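# Close the white door from inside so it latches

## Task

From inside the room, push the white door shut until its latch catches and holds. Disturb nothing else, and finish with both grippers holding nothing. Release the door and back away afterwards. The robot must not fall or be left tilted, or the task fails. Once the scene has settled after you finish, during the final second neither arm (hands included) nor the lift may touch anything, and the base may not touch any movable object such as a box, cart, lid, drawer or loose part. Breaking this costs a fixed deduction, applied once.

## Robot and tools

Robot: a LinearBot. It has an omnidirectional base with a column about 1.7 m tall. A carriage rides the column on lift_m (0 to 1 m) and carries two identical six-joint arms, each with a two-finger gripper. The arm bases sit about 0.57 m + lift_m above the floor, and carriage parts hang about 0.15 m below them. A hand reaches about 0.78 m from its shoulder, but only about 0.38 m below its arm base. Parked, joints 1 to 6 read 0, 0.05, 0.05, 1.45, 0, 0; with both arms parked the robot is about 0.85 m wide and 0.65 m long.

Cameras: carriage_camera faces forward, tilted about 20 degrees down. left_wrist_camera and right_wrist_camera look out past the fingertips.

Frames: all positions are in metres. The base frame has its origin on the floor under the base centre, with x forward, y left and z up. left_hand and right_hand report the midpoint between the finger pads in this frame. quat_wxyz gives hand orientation: the hand's z axis runs along the fingers and its y axis is the opening direction. base_odometry is measured from the base's pose at scene start. It counts wheel rotation only, so slip shows up as travel. Heading is in rad, positive to the left, within ±3.142. Reported hand positions can be off, usually sitting higher than the true hand, more so at long reach.

move: one action, built from "base", "joints" or both, plus optional "speeds" and "min_time_s". "cameras" and "blocking" are not part of the action.
- "base" holds exactly one key, and each is a relative offset from the base's last reported pose: translate_m (-2 to 2, forward positive), strafe_m (-2 to 2, left positive) or rotate_rad (-6.3 to 6.3, counter-clockwise positive).
- "joints" is a single object, keyed by joint name, covering both arms and the lift. Each value is an absolute target, not an offset:
  - lift_m: 0 to 1.
  - joint1: -2.617 to 3.054. Yaw about vertical; 0 is forward, positive turns left.
  - joint2: 0 to 3.141. Shoulder; 0 is upper arm back and level, 1.57 upright, 3.14 forward and level.
  - joint3: 0 to 3.141. Elbow; 0 folded, 3.14 straight.
  - joint4: -1.57 to 1.57. Wrist pitch; positive raises the fingertips.
  - joint5: -1.57 to 1.57. Wrist yaw; positive swings the fingertips right, the opposite of joint1.
  - joint6: -2.094 to 2.094. Roll; positive is clockwise seen from the forearm.
  - gripper_m: 0 to 0.093 m, the pad gap.
  Names carry a left_ or right_ prefix, e.g. right_joint4_rad, left_gripper_m.
- "speeds" caps top speed for this action only: translate_m and strafe_m 0.02 to 0.5 m/s; rotate_rad 0.05 to 1.57 rad/s; lift_m 0.08 to 0.27 m/s (default 0.25).
- "min_time_s" (0.1 to 8 s) sets the minimum duration of the arm and gripper motions. A value that is too short makes motions faster and can overshoot. A value of 2 or more keeps the hand closer to a straight path.
- "blocking" false returns within about 0.5 s while motion continues. A later move replaces only the targets it names.
- Any unknown key makes the call invalid. An out-of-range value is refused, and then the later robot calls in the same reply are skipped. No action may last longer than 15 s; motions are cut off at 14 s with "time_out".

wait(seconds 0 to 10, cameras): lets time pass and returns the state. It returns early once the motions started by the previous call have finished.

stop(cameras): brakes every running motion. It is not instant, since the base coasts before it halts. A braked arm holds where it stopped and may keep pressing on whatever it touches.

zoom_image(camera, region [x0,y0,x1,y1] in pixels, at most 504 by 504): a closer view of that camera's latest image.

read_manual gives licence text only. finished_scene(scene) ends the scene for good, so the door must already be latched and the robot clear.

Result lines:
- "move" reads "done", or the worst status among the motions.
- base_status and joint_status show each motion as moving, done, off_target (came to rest short and may still be pushing), contact_stop, time_out, stopped, not_followed (a self-collision check held back the arm's targets) or limit_stop_at_motor_heat.
- on_its_own lists actions you did not command; its "held at" values are targets, not readings.
- motor_effort is a percentage of maximum, with the peak of the last action in brackets.
- Joint torques are in N m and wrap at ±28.
- Motor temperatures are listed per arm, in joint order, then the gripper.
- gripper readings run about 0.003 m wide in free air and can read under the object's width while gripping.

Cautions:
- Time passes while you think, and running motions keep going during it.
- The base's contact stop ignores the arms, so an arm can bend against the door and the drive still reports done. Arms have no contact stop at all and will keep pressing until they overheat. At 100 °C an arm goes limp for 30 to 60 s. Park arms when a MOTOR HOT line appears.
- Never drive the base away while a hand is gripping a door or handle that is fixed in place: the robot can pitch forward and tip over. Watch for a hand z reading that climbs with no command given, which means the robot is leaning.
- Keep the lift low and the arms close in when pushing. Avoid sudden stops.
- Keep the two arms from striking or squeezing each other.
- Swing the door gently rather than slamming it, and avoid hard hits on fixed objects.
- If the robot ends up pressed against something, backing off about 0.2 m usually frees it. Heading can drift a degree or two after turns or strafes.
- To finish: open both grippers, pull the arms back, move the base away from the door, and confirm in the images that nothing is touching.

Each tool is called after "Request:" as name(argument=value, ...) on one line, values as JSON.

## Session

Request:
move()

Scene clock: 0.00 s.
Joint torques (N m): no reading
Motor temperatures (°C): left_arm=[31 34 39 31 28 30 27] | right_arm=[32 35 36 31 30 29 31]
base_odometry: x=+0.000 y=+0.000 heading=+0.000
base_status: not commanded
joint_positions: lift_m=+0.300 left_joint1_rad=-0.003 left_joint2_rad=+0.052 left_joint3_rad=+0.038 left_joint4_rad=+1.430 left_joint5_rad=-0.033 left_joint6_rad=+0.031 left_gripper_m=+0.09396 right_joint1_rad=+0.000 right_joint2_rad=+0.035 right_joint3_rad=+0.040 right_joint4_rad=+1.434 right_joint5_rad=-0.028 right_joint6_rad=-0.032 right_gripper_m=+0.09396
joint_status: not commanded
motor_effort: lift_m=+18 drive_wheels=+1
left_hand: x=+0.2553 y=+0.3028 z=+1.3095 quat_wxyz=(+0.997, -0.015, +0.077, +0.015) (m; base frame)
right_hand: x=+0.2486 y=-0.2923 z=+1.3103 quat_wxyz=(+0.998, -0.015, +0.066, -0.015) (m; base frame)
pictures: carriage_camera, left_wrist_camera, right_wrist_camera
Images, in order (width x height): carriage_camera 672x504, left_wrist_camera 672x504, right_wrist_camera 672x504.

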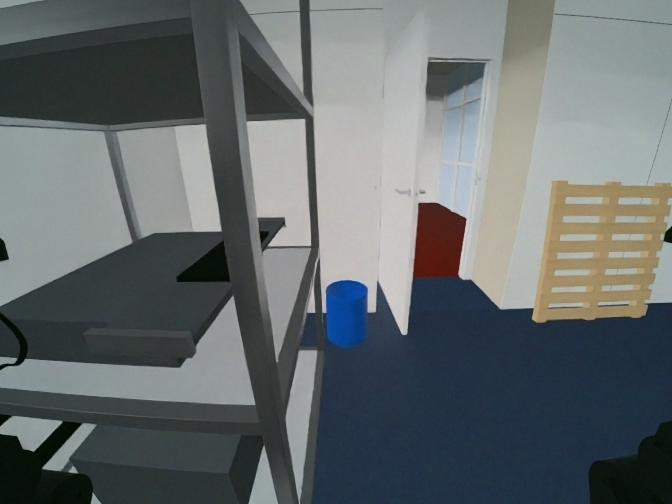

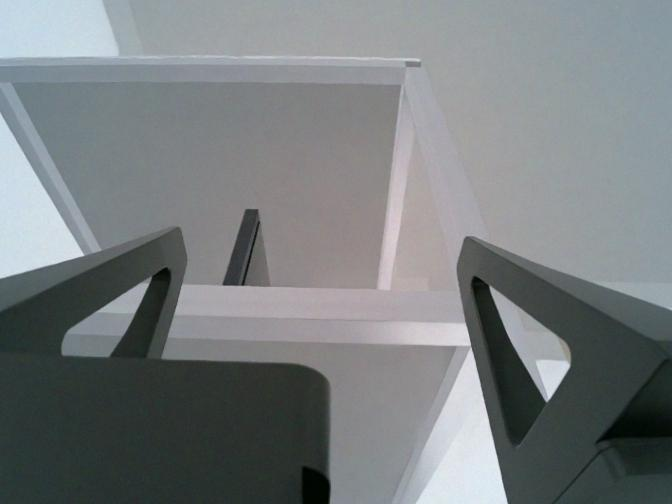

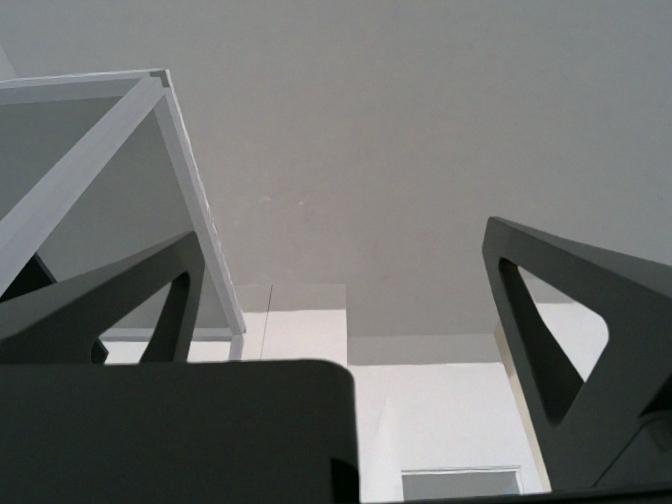

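Request:
zoom_image(camera="carriage_camera", region=[340, 0, 540, 350])

Request:
zoom_image(camera="carriage_camera", region=[360, 140, 500, 240])

Scaled by 1.440 from the camera's 672x504 image, which has a finer 960x720 frame.

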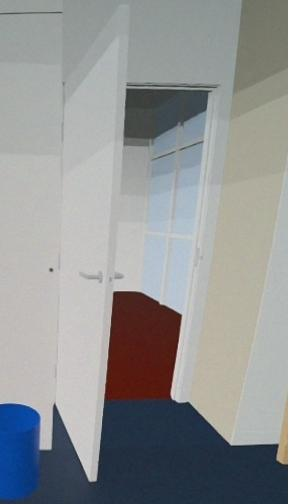

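Scaled by 3.600 from the camera's 672x504 image, which has a finer 960x720 frame.

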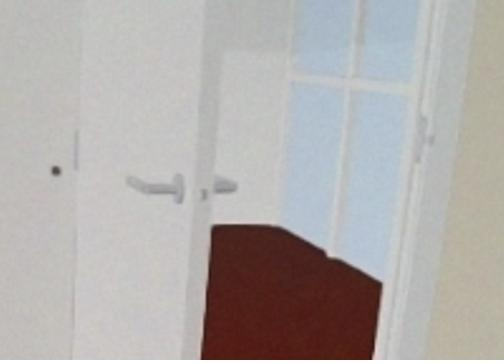

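Request:
move(base={"strafe_m": -0.53}, joints={"lift_m": 0.43, "left_gripper_m": 0.0, "right_gripper_m": 0.0}, cameras=["all"])

Scene clock: 161.83 s.
Joint torques (N m): left_arm=[-0.2 3.9 5.59 -0.08 0.13 0.05] | right_arm=[-0.03 3.85 5.93 -0.19 -0.05 -0.07]
move: done
base_odometry: x=+0.000 y=-0.530 heading=-0.001
base_status: done
joint_positions: lift_m=+0.430 left_joint1_rad=-0.003 left_joint2_rad=+0.052 left_joint3_rad=+0.038 left_joint4_rad=+1.430 left_joint5_rad=-0.033 left_joint6_rad=+0.031 left_gripper_m=+0.00067 right_joint1_rad=+0.001 right_joint2_rad=+0.035 right_joint3_rad=+0.040 right_joint4_rad=+1.434 right_joint5_rad=-0.028 right_joint6_rad=-0.032 right_gripper_m=+0.00010
joint_status: all done
motor_effort: lift_m=+17(22) drive_wheels=-3(18)
left_hand: x=+0.2553 y=+0.3028 z=+1.4396 quat_wxyz=(+0.997, -0.015, +0.077, +0.015) (m; base frame)
right_hand: x=+0.2486 y=-0.2923 z=+1.4404 quat_wxyz=(+0.998, -0.015, +0.066, -0.015) (m; base frame)
pictures: carriage_camera, left_wrist_camera, right_wrist_camera
Images, in order (width x height): carriage_camera 672x504, left_wrist_camera 672x504, right_wrist_camera 672x504.

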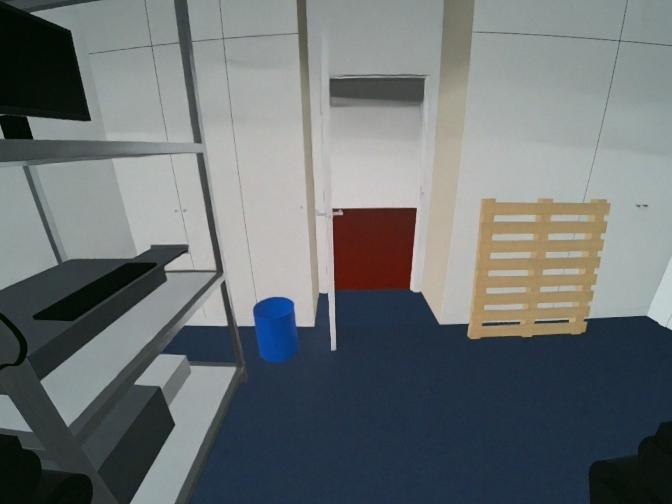

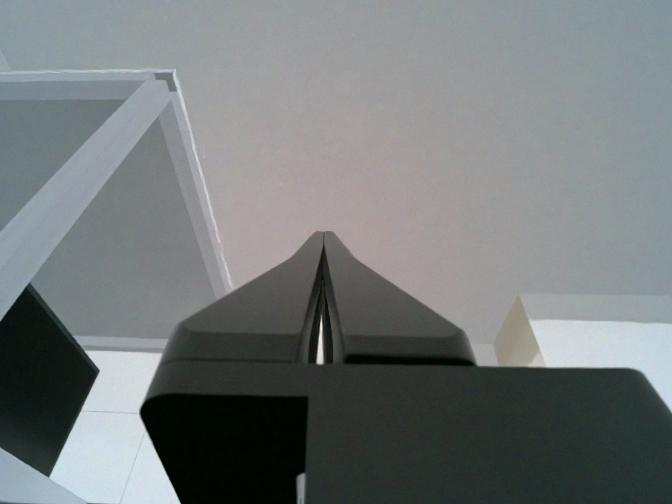

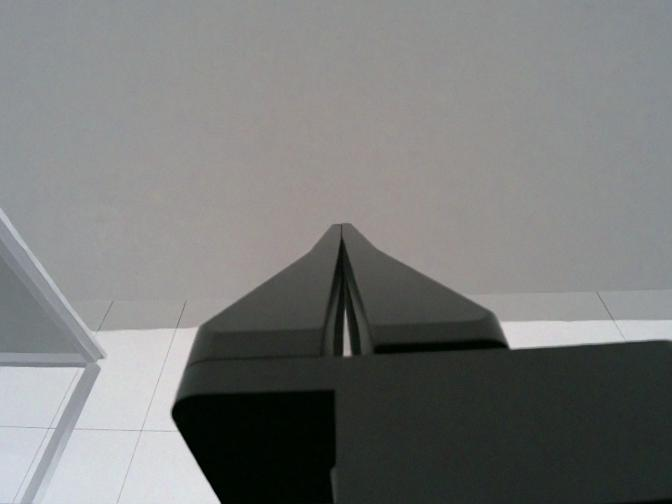

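Request:
move(base={"translate_m": 1.25}, speeds={"translate_m": 0.4}, joints={"left_joint1_rad": 0.0, "left_joint2_rad": 2.04, "left_joint3_rad": 1.233, "left_joint4_rad": 0.807, "left_joint5_rad": 0.6, "left_joint6_rad": 0.0}, min_time_s=2.0, cameras=["all"])

Scene clock: 194.73 s.
Joint torques (N m): left_arm=[-0.02 -11.11 8.69 1.79 0.28 -0.1] | right_arm=[-0.21 3.96 5.94 -0.21 -0.06 -0.06]
Motor temperatures (°C): left_arm=[31 35 44 31 28 30 28] | right_arm=[31 37 38 29 29 29 31]
move: done
base_odometry: x=+1.250 y=-0.532 heading=-0.001
base_status: done
joint_positions: lift_m=+0.430 left_joint1_rad=-0.003 left_joint2_rad=+2.032 left_joint3_rad=+1.207 left_joint4_rad=+0.812 left_joint5_rad=+0.585 left_joint6_rad=+0.012 left_gripper_m=+0.00067 right_joint1_rad=+0.001 right_joint2_rad=+0.035 right_joint3_rad=+0.040 right_joint4_rad=+1.434 right_joint5_rad=-0.028 right_joint6_rad=-0.032 right_gripper_m=+0.00010
joint_status: all done
motor_effort: lift_m=+18(18) drive_wheels=+0(17)
left_hand: x=+0.7818 y=+0.1996 z=+1.2183 quat_wxyz=(+0.674, +0.207, +0.680, -0.202) (m; base frame)
right_hand: x=+0.2486 y=-0.2923 z=+1.4404 quat_wxyz=(+0.998, -0.015, +0.066, -0.015) (m; base frame)
pictures: carriage_camera, left_wrist_camera, right_wrist_camera
Images, in order (width x height): carriage_camera 672x504, left_wrist_camera 672x504, right_wrist_camera 672x504.

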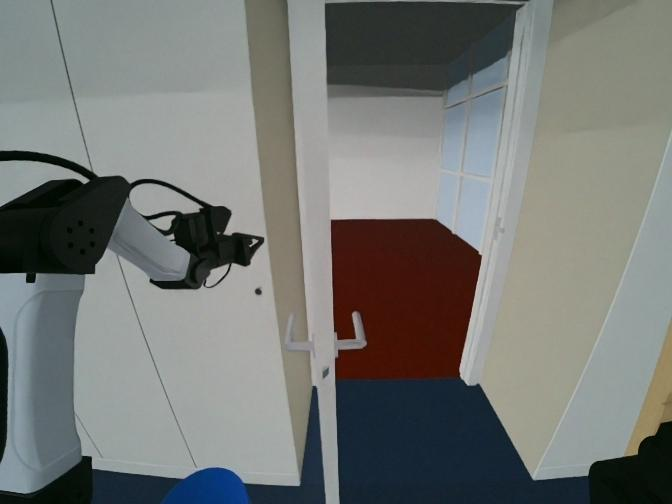

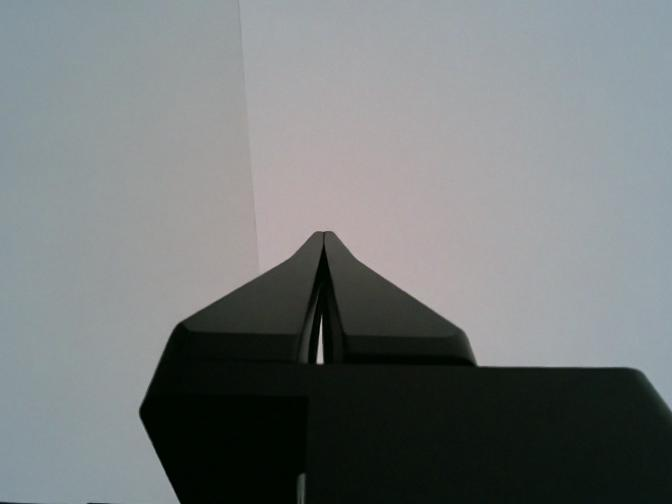

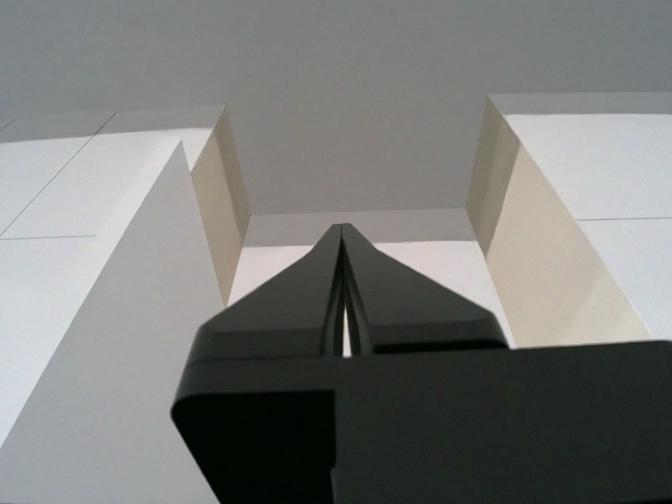

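Request:
move(base={"strafe_m": -0.5}, speeds={"strafe_m": 0.15}, cameras=["all"])

Scene clock: 224.40 s.
Joint torques (N m): left_arm=[-0.23 -11 8.7 1.8 0.29 -0.08] | right_arm=[-0.39 3.92 5.96 -0.22 -0.07 -0.03]
Motor temperatures (°C): left_arm=[31 40 46 34 28 30 28] | right_arm=[31 37 38 29 29 29 31]
move: done
base_odometry: x=+1.249 y=-1.032 heading=-0.001
base_status: done
joint_positions: lift_m=+0.430 left_joint1_rad=+0.000 left_joint2_rad=+2.032 left_joint3_rad=+1.207 left_joint4_rad=+0.812 left_joint5_rad=+0.586 left_joint6_rad=+0.011 left_gripper_m=+0.00066 right_joint1_rad=+0.001 right_joint2_rad=+0.035 right_joint3_rad=+0.040 right_joint4_rad=+1.434 right_joint5_rad=-0.028 right_joint6_rad=-0.032 right_gripper_m=+0.00010
joint_status: not commanded
motor_effort: lift_m=+18(18) drive_wheels=+0(12)
left_hand: x=+0.7819 y=+0.2010 z=+1.2183 quat_wxyz=(+0.674, +0.207, +0.680, -0.202) (m; base frame)
right_hand: x=+0.2486 y=-0.2923 z=+1.4404 quat_wxyz=(+0.998, -0.015, +0.066, -0.015) (m; base frame)
pictures: carriage_camera, left_wrist_camera, right_wrist_camera
Images, in order (width x height): carriage_camera 672x504, left_wrist_camera 672x504, right_wrist_camera 672x504.

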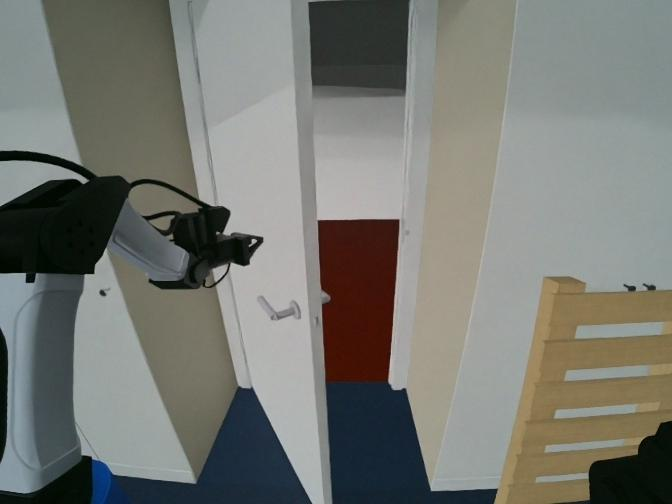

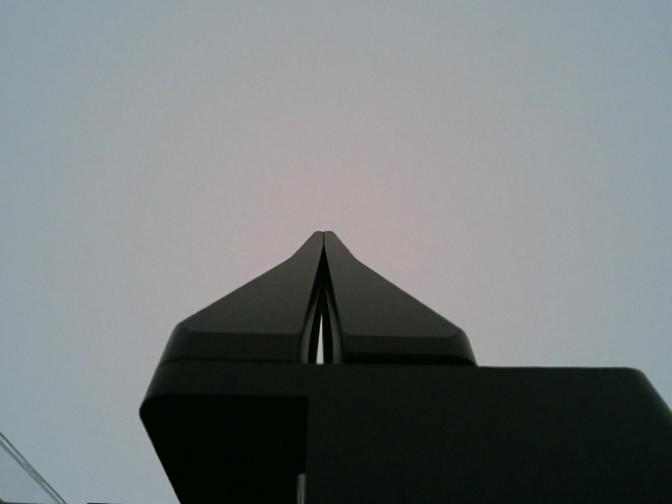

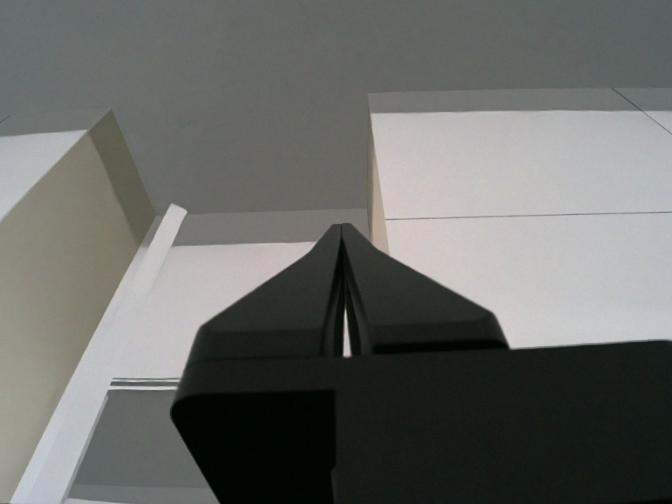

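Request:
move(base={"translate_m": 0.5}, speeds={"translate_m": 0.15}, cameras=["all"])

Scene clock: 246.47 s.
Joint torques (N m): left_arm=[-0.58 -11.04 8.65 1.83 0.01 -0.07] | right_arm=[-0.18 3.84 5.98 -0.23 -0.06 -0.04]
move: done
base_odometry: x=+1.749 y=-1.032 heading=-0.001
base_status: done
joint_positions: lift_m=+0.430 left_joint1_rad=+0.006 left_joint2_rad=+2.032 left_joint3_rad=+1.208 left_joint4_rad=+0.810 left_joint5_rad=+0.607 left_joint6_rad=+0.011 left_gripper_m=+0.00066 right_joint1_rad=+0.001 right_joint2_rad=+0.035 right_joint3_rad=+0.040 right_joint4_rad=+1.434 right_joint5_rad=-0.028 right_joint6_rad=-0.032 right_gripper_m=+0.00010
joint_status: not commanded
motor_effort: lift_m=+18(18) drive_wheels=+3(13)
left_hand: x=+0.7805 y=+0.2012 z=+1.2182 quat_wxyz=(+0.672, +0.212, +0.679, -0.207) (m; base frame)
right_hand: x=+0.2486 y=-0.2923 z=+1.4404 quat_wxyz=(+0.998, -0.015, +0.066, -0.015) (m; base frame)
pictures: carriage_camera, left_wrist_camera, right_wrist_camera
Images, in order (width x height): carriage_camera 672x504, left_wrist_camera 672x504, right_wrist_camera 672x504.

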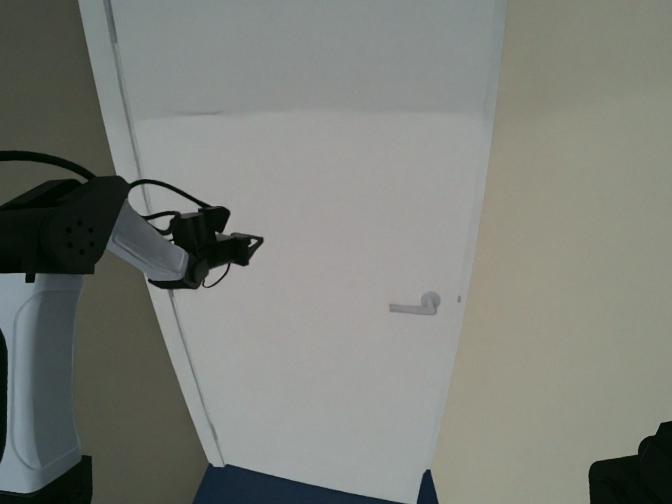

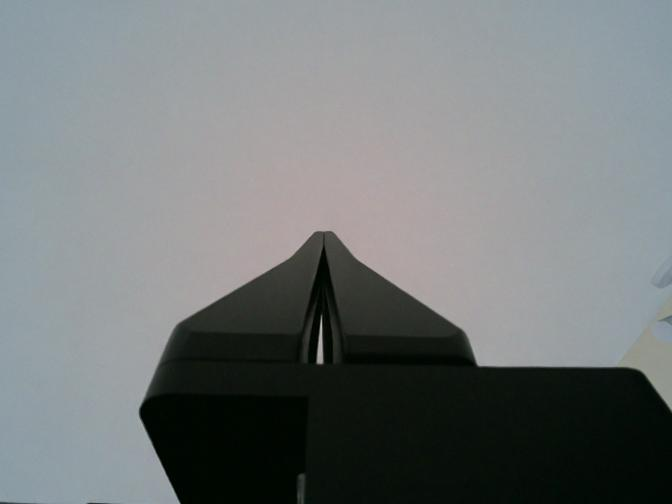

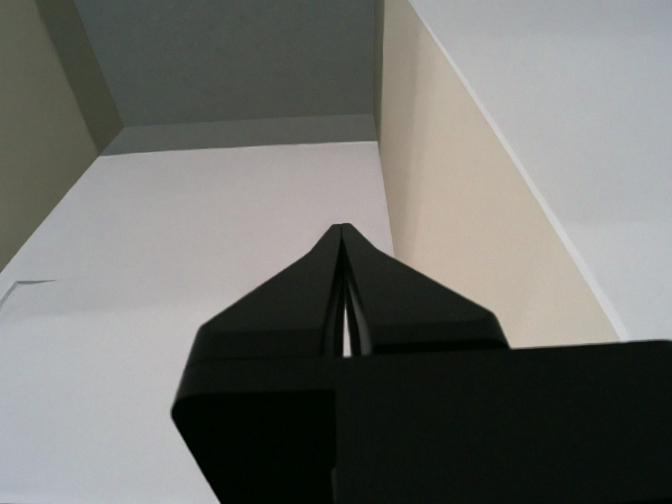

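Request:
wait(seconds=0.2, cameras=["carriage_camera", "left_wrist_camera"])

Scene clock: 254.10 s.
Joint torques (N m): left_arm=[-0.59 -11.18 8.49 1.82 0.04 -0.09] | right_arm=[-0.17 3.89 5.97 -0.2 -0.07 -0.03]
base_odometry: x=+1.749 y=-1.032 heading=-0.001
base_status: done
joint_positions: lift_m=+0.430 left_joint1_rad=+0.006 left_joint2_rad=+2.032 left_joint3_rad=+1.208 left_joint4_rad=+0.810 left_joint5_rad=+0.607 left_joint6_rad=+0.011 left_gripper_m=+0.00066 right_joint1_rad=+0.001 right_joint2_rad=+0.035 right_joint3_rad=+0.040 right_joint4_rad=+1.434 right_joint5_rad=-0.028 right_joint6_rad=-0.032 right_gripper_m=+0.00010
joint_status: not commanded
motor_effort: lift_m=+18(18) drive_wheels=+4(13)
left_hand: x=+0.7805 y=+0.2012 z=+1.2182 quat_wxyz=(+0.672, +0.212, +0.679, -0.207) (m; base frame)
right_hand: x=+0.2486 y=-0.2923 z=+1.4404 quat_wxyz=(+0.998, -0.015, +0.066, -0.015) (m; base frame)
wait: 0.20 s; at rest from the start
pictures: carriage_camera, left_wrist_camera
Images, in order (width x height): carriage_camera 672x504, left_wrist_camera 672x504.

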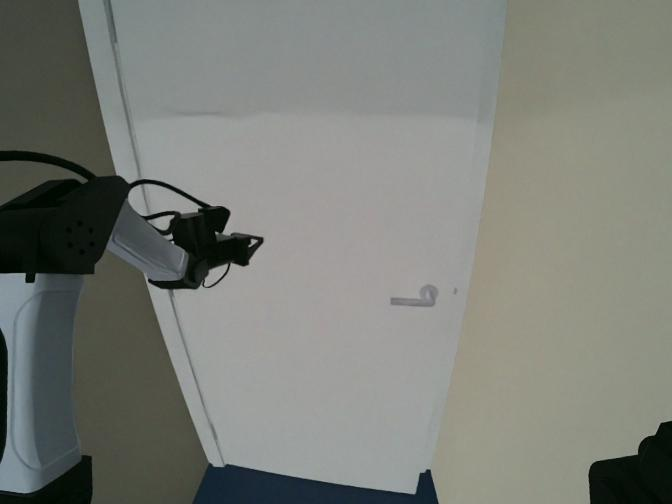

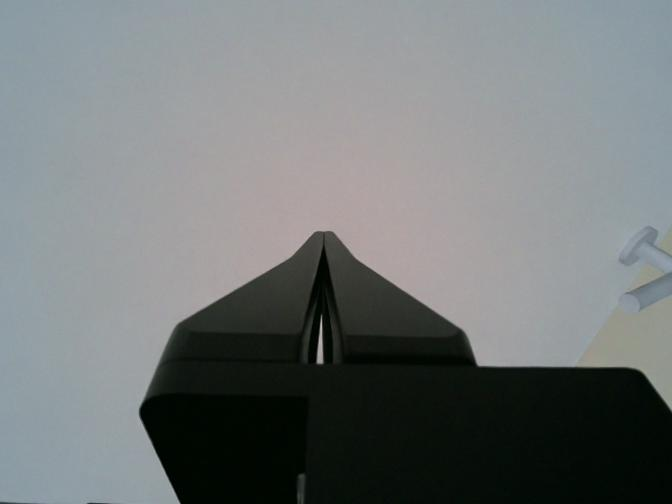

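Request:
move(base={"strafe_m": 0.16}, speeds={"strafe_m": 0.15}, joints={"right_joint1_rad": 0.1, "right_joint2_rad": 2.04, "right_joint3_rad": 1.233, "right_joint4_rad": 0.807, "right_joint5_rad": 0.1, "right_joint6_rad": 0.0}, min_time_s=2.0, cameras=["all"])

Scene clock: 276.50 s.
Joint torques (N m): left_arm=[-0.18 -11.33 8.5 1.85 0.02 -0.05] | right_arm=[0.39 -9.73 9.66 2.14 0.1 0.05]
move: done
base_odometry: x=+1.750 y=-0.872 heading=-0.001
base_status: done
joint_positions: lift_m=+0.430 left_joint1_rad=+0.002 left_joint2_rad=+2.032 left_joint3_rad=+1.208 left_joint4_rad=+0.809 left_joint5_rad=+0.607 left_joint6_rad=+0.011 left_gripper_m=+0.00066 right_joint1_rad=+0.094 right_joint2_rad=+2.025 right_joint3_rad=+1.207 right_joint4_rad=+0.817 right_joint5_rad=+0.087 right_joint6_rad=-0.009 right_gripper_m=+0.00010
joint_status: all done
motor_effort: lift_m=+18(18) drive_wheels=-1(15)
left_hand: x=+0.7802 y=+0.1993 z=+1.2180 quat_wxyz=(+0.671, +0.213, +0.679, -0.209) (m; base frame)
right_hand: x=+0.8083 y=-0.2561 z=+1.2234 quat_wxyz=(+0.707, -0.006, +0.707, +0.000) (m; base frame)
pictures: carriage_camera, left_wrist_camera, right_wrist_camera
Images, in order (width x height): carriage_camera 672x504, left_wrist_camera 672x504, right_wrist_camera 672x504.

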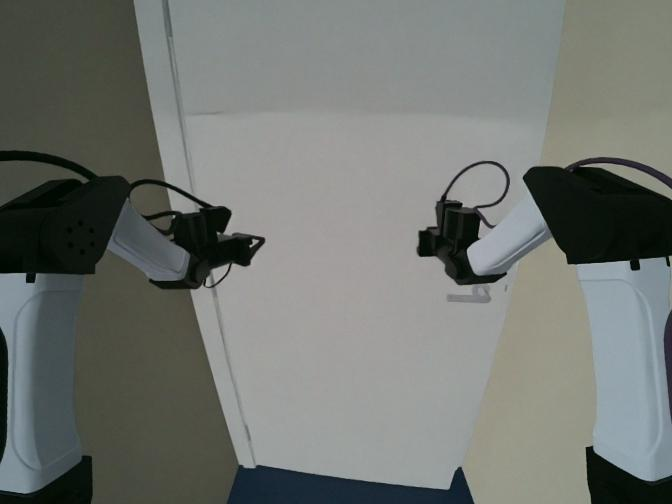

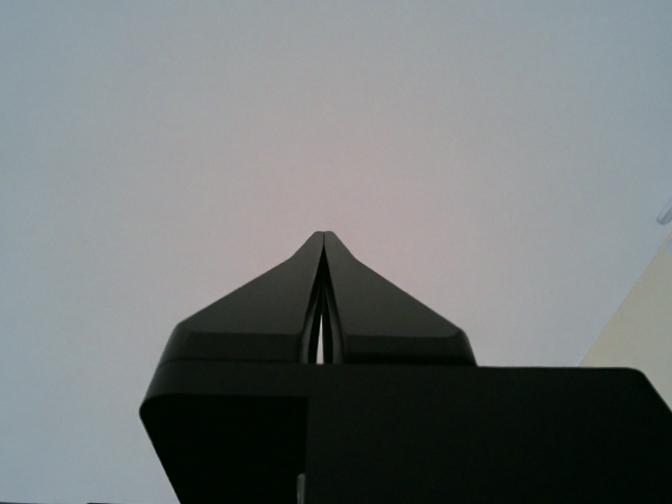

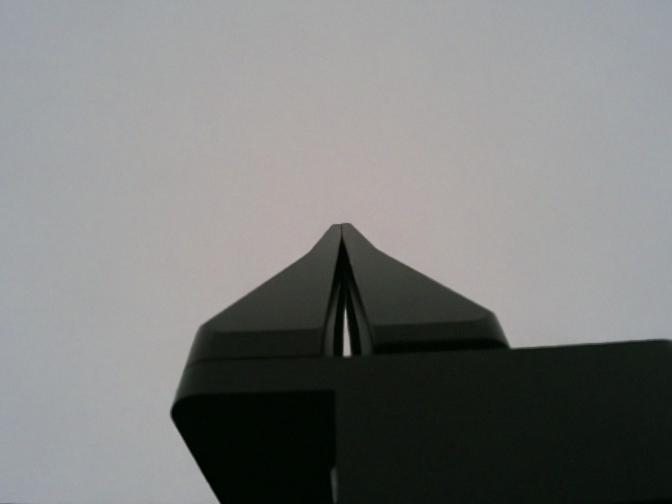

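Request:
move(base={"translate_m": 0.2}, speeds={"translate_m": 0.1}, cameras=["carriage_camera", "right_wrist_camera"])

Scene clock: 290.13 s.
Joint torques (N m): left_arm=[0.09 -11.36 8.31 1.89 -1.43 -0.09] | right_arm=[-11.23 6.27 24.28 3.46 -2.71 -0.07]
Motor temperatures (°C): left_arm=[30 44 47 39 28 30 28] | right_arm=[31 40 40 33 30 29 31]
move: contact_stop
base_odometry: x=+1.894 y=-0.872 heading=-0.004
base_status: translate_m contact_stop (by the wheels' count: +0.145 of +0.200)
joint_positions: lift_m=+0.430 left_joint1_rad=-0.003 left_joint2_rad=+2.035 left_joint3_rad=+1.210 left_joint4_rad=+0.801 left_joint5_rad=+0.732 left_joint6_rad=+0.011 left_gripper_m=+0.00066 right_joint1_rad=+0.216 right_joint2_rad=+1.857 right_joint3_rad=+1.055 right_joint4_rad=+0.692 right_joint5_rad=+0.383 right_joint6_rad=+0.005 right_gripper_m=+0.00010
joint_status: not commanded
motor_effort: lift_m=+17(18) drive_wheels=+29(59)
left_hand: x=+0.7665 y=+0.1790 z=+1.2161 quat_wxyz=(+0.653, +0.255, +0.666, -0.254) (m; base frame)
right_hand: x=+0.7585 y=-0.2444 z=+1.2170 quat_wxyz=(+0.666, +0.049, +0.741, -0.069) (m; base frame)
pictures: carriage_camera, right_wrist_camera
Images, in order (width x height): carriage_camera 672x504, right_wrist_camera 672x504.

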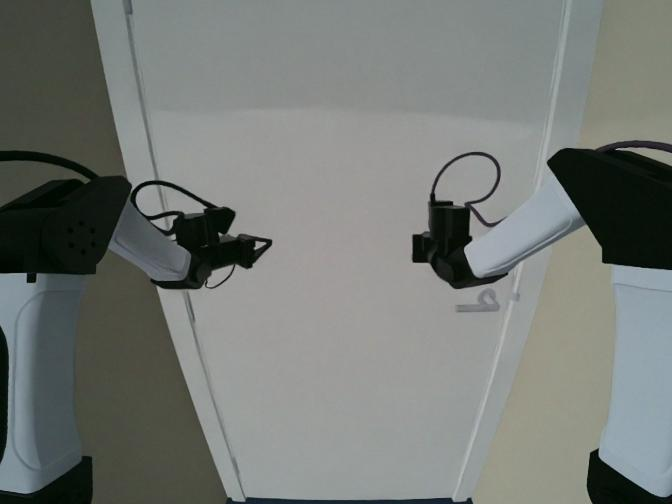

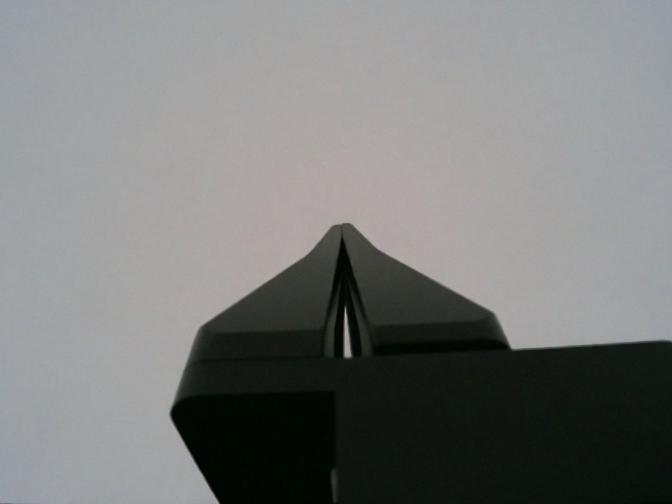

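Request:
zoom_image(camera="carriage_camera", region=[400, 200, 620, 504])

Request:
zoom_image(camera="carriage_camera", region=[440, 270, 550, 350])

Scaled by 1.658 from the camera's 672x504 image, which has a finer 960x720 frame.

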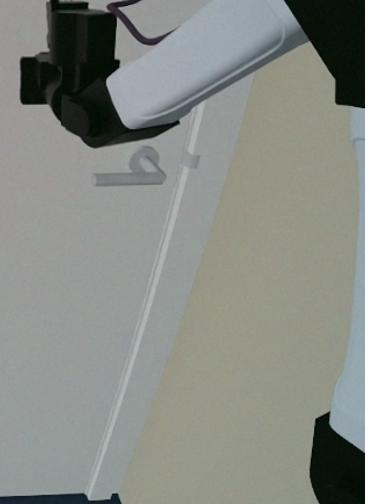

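Scaled by 4.582 from the camera's 672x504 image, which has a finer 960x720 frame.

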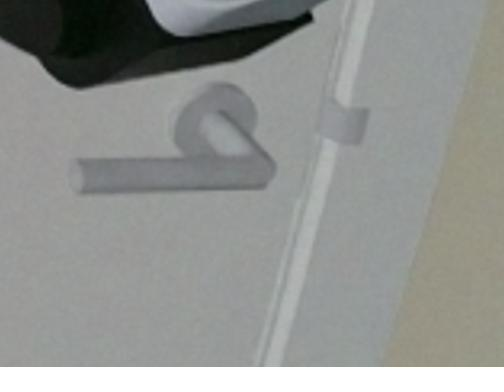

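Request:
move(base={"translate_m": -0.12}, speeds={"translate_m": 0.1}, cameras=["carriage_camera", "right_wrist_camera"])

Request:
zoom_image(camera="carriage_camera", region=[420, 240, 560, 380])

Request:
zoom_image(camera="carriage_camera", region=[120, 200, 320, 504])

Scene clock: 318.97 s.
Joint torques (N m): left_arm=[0.14 -11.36 8.31 1.89 -0.05 -0.1] | right_arm=[-0.32 -9.84 9.78 2.16 -0.19 -0.1]
Motor temperatures (°C): left_arm=[30 49 49 42 29 30 28] | right_arm=[35 39 56 43 37 29 31]
move: done
base_odometry: x=+1.774 y=-0.872 heading=-0.005
base_status: done
joint_positions: lift_m=+0.430 left_joint1_rad=-0.004 left_joint2_rad=+2.035 left_joint3_rad=+1.210 left_joint4_rad=+0.802 left_joint5_rad=+0.615 left_joint6_rad=+0.011 left_gripper_m=+0.00066 right_joint1_rad=+0.102 right_joint2_rad=+2.026 right_joint3_rad=+1.206 right_joint4_rad=+0.812 right_joint5_rad=+0.112 right_joint6_rad=+0.005 right_gripper_m=+0.00010
joint_status: not commanded
motor_effort: lift_m=+17(18) drive_wheels=+6(22)
left_hand: x=+0.7793 y=+0.1947 z=+1.2161 quat_wxyz=(+0.667, +0.216, +0.680, -0.214) (m; base frame)
right_hand: x=+0.8080 y=-0.2560 z=+1.2215 quat_wxyz=(+0.705, +0.005, +0.710, -0.002) (m; base frame)
pictures: carriage_camera, right_wrist_camera
Images, in order (width x height): carriage_camera 672x504, right_wrist_camera 672x504.

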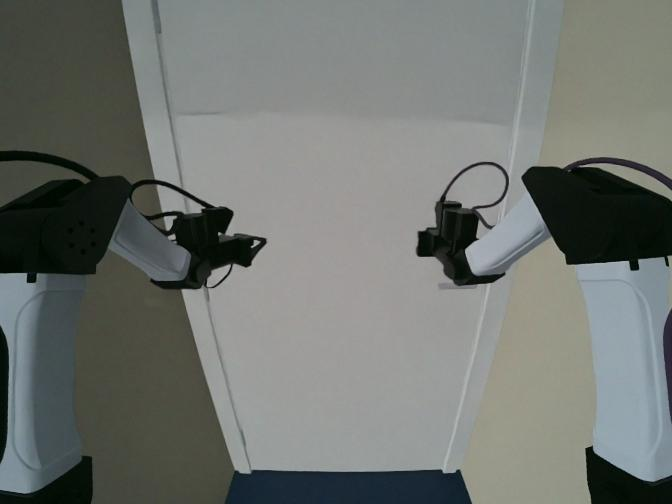

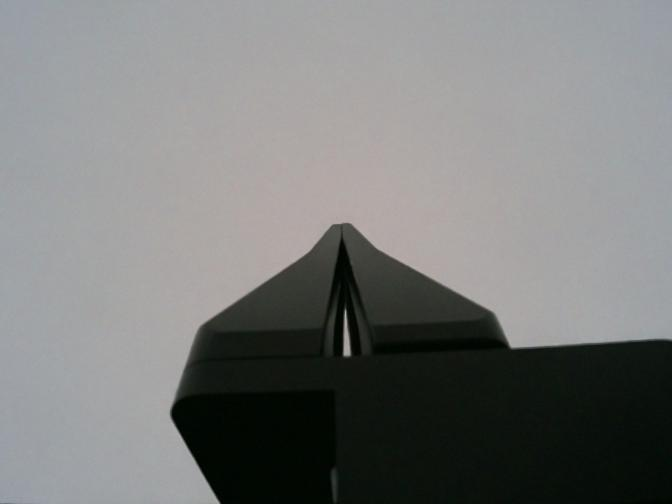

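Scaled by 3.600 from the camera's 672x504 image, which has a finer 960x720 frame.

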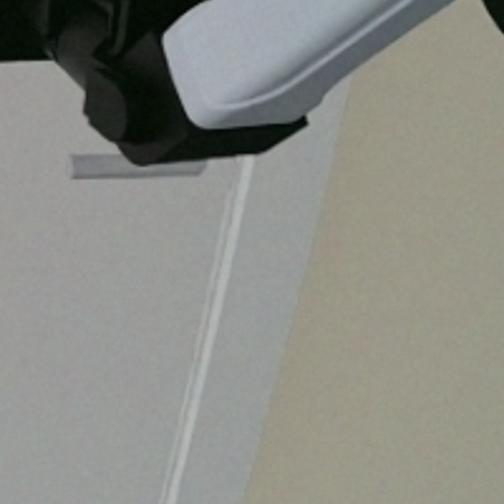

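Scaled by 1.658 from the camera's 672x504 image, which has a finer 960x720 frame.

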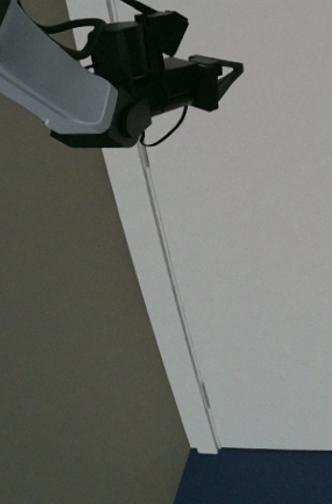

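Request:
move(base={"translate_m": -0.35}, speeds={"translate_m": 0.25}, cameras=["carriage_camera"])

Request:
zoom_image(camera="carriage_camera", region=[380, 230, 500, 350])

Scene clock: 342.97 s.
Joint torques (N m): left_arm=[0.13 -11.4 8.35 1.87 -0.03 -0.11] | right_arm=[-0.29 -9.73 9.81 2.27 -0.18 -0.1]
Motor temperatures (°C): left_arm=[30 50 49 43 28 30 29] | right_arm=[33 45 53 39 33 29 31]
move: done
base_odometry: x=+1.424 y=-0.870 heading=-0.005
base_status: done
joint_positions: lift_m=+0.430 left_joint1_rad=-0.004 left_joint2_rad=+2.035 left_joint3_rad=+1.210 left_joint4_rad=+0.802 left_joint5_rad=+0.613 left_joint6_rad=+0.011 left_gripper_m=+0.00066 right_joint1_rad=+0.102 right_joint2_rad=+2.026 right_joint3_rad=+1.207 right_joint4_rad=+0.811 right_joint5_rad=+0.111 right_joint6_rad=+0.005 right_gripper_m=+0.00010
joint_status: not commanded
motor_effort: lift_m=+17(18) drive_wheels=-1(21)
left_hand: x=+0.7794 y=+0.1949 z=+1.2161 quat_wxyz=(+0.667, +0.216, +0.680, -0.214) (m; base frame)
right_hand: x=+0.8081 y=-0.2559 z=+1.2217 quat_wxyz=(+0.705, +0.005, +0.710, -0.002) (m; base frame)
pictures: carriage_camera
Images, in order (width x height): carriage_camera 672x504.

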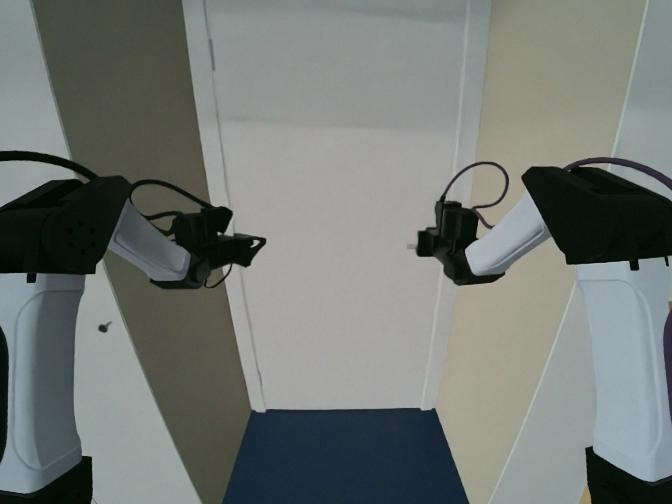

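Scaled by 4.200 from the camera's 672x504 image, which has a finer 960x720 frame.

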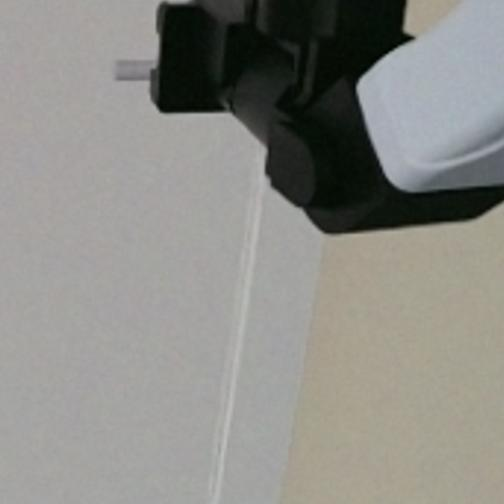

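Request:
finished_scene(scene=1)

The scene is finished: the task was done.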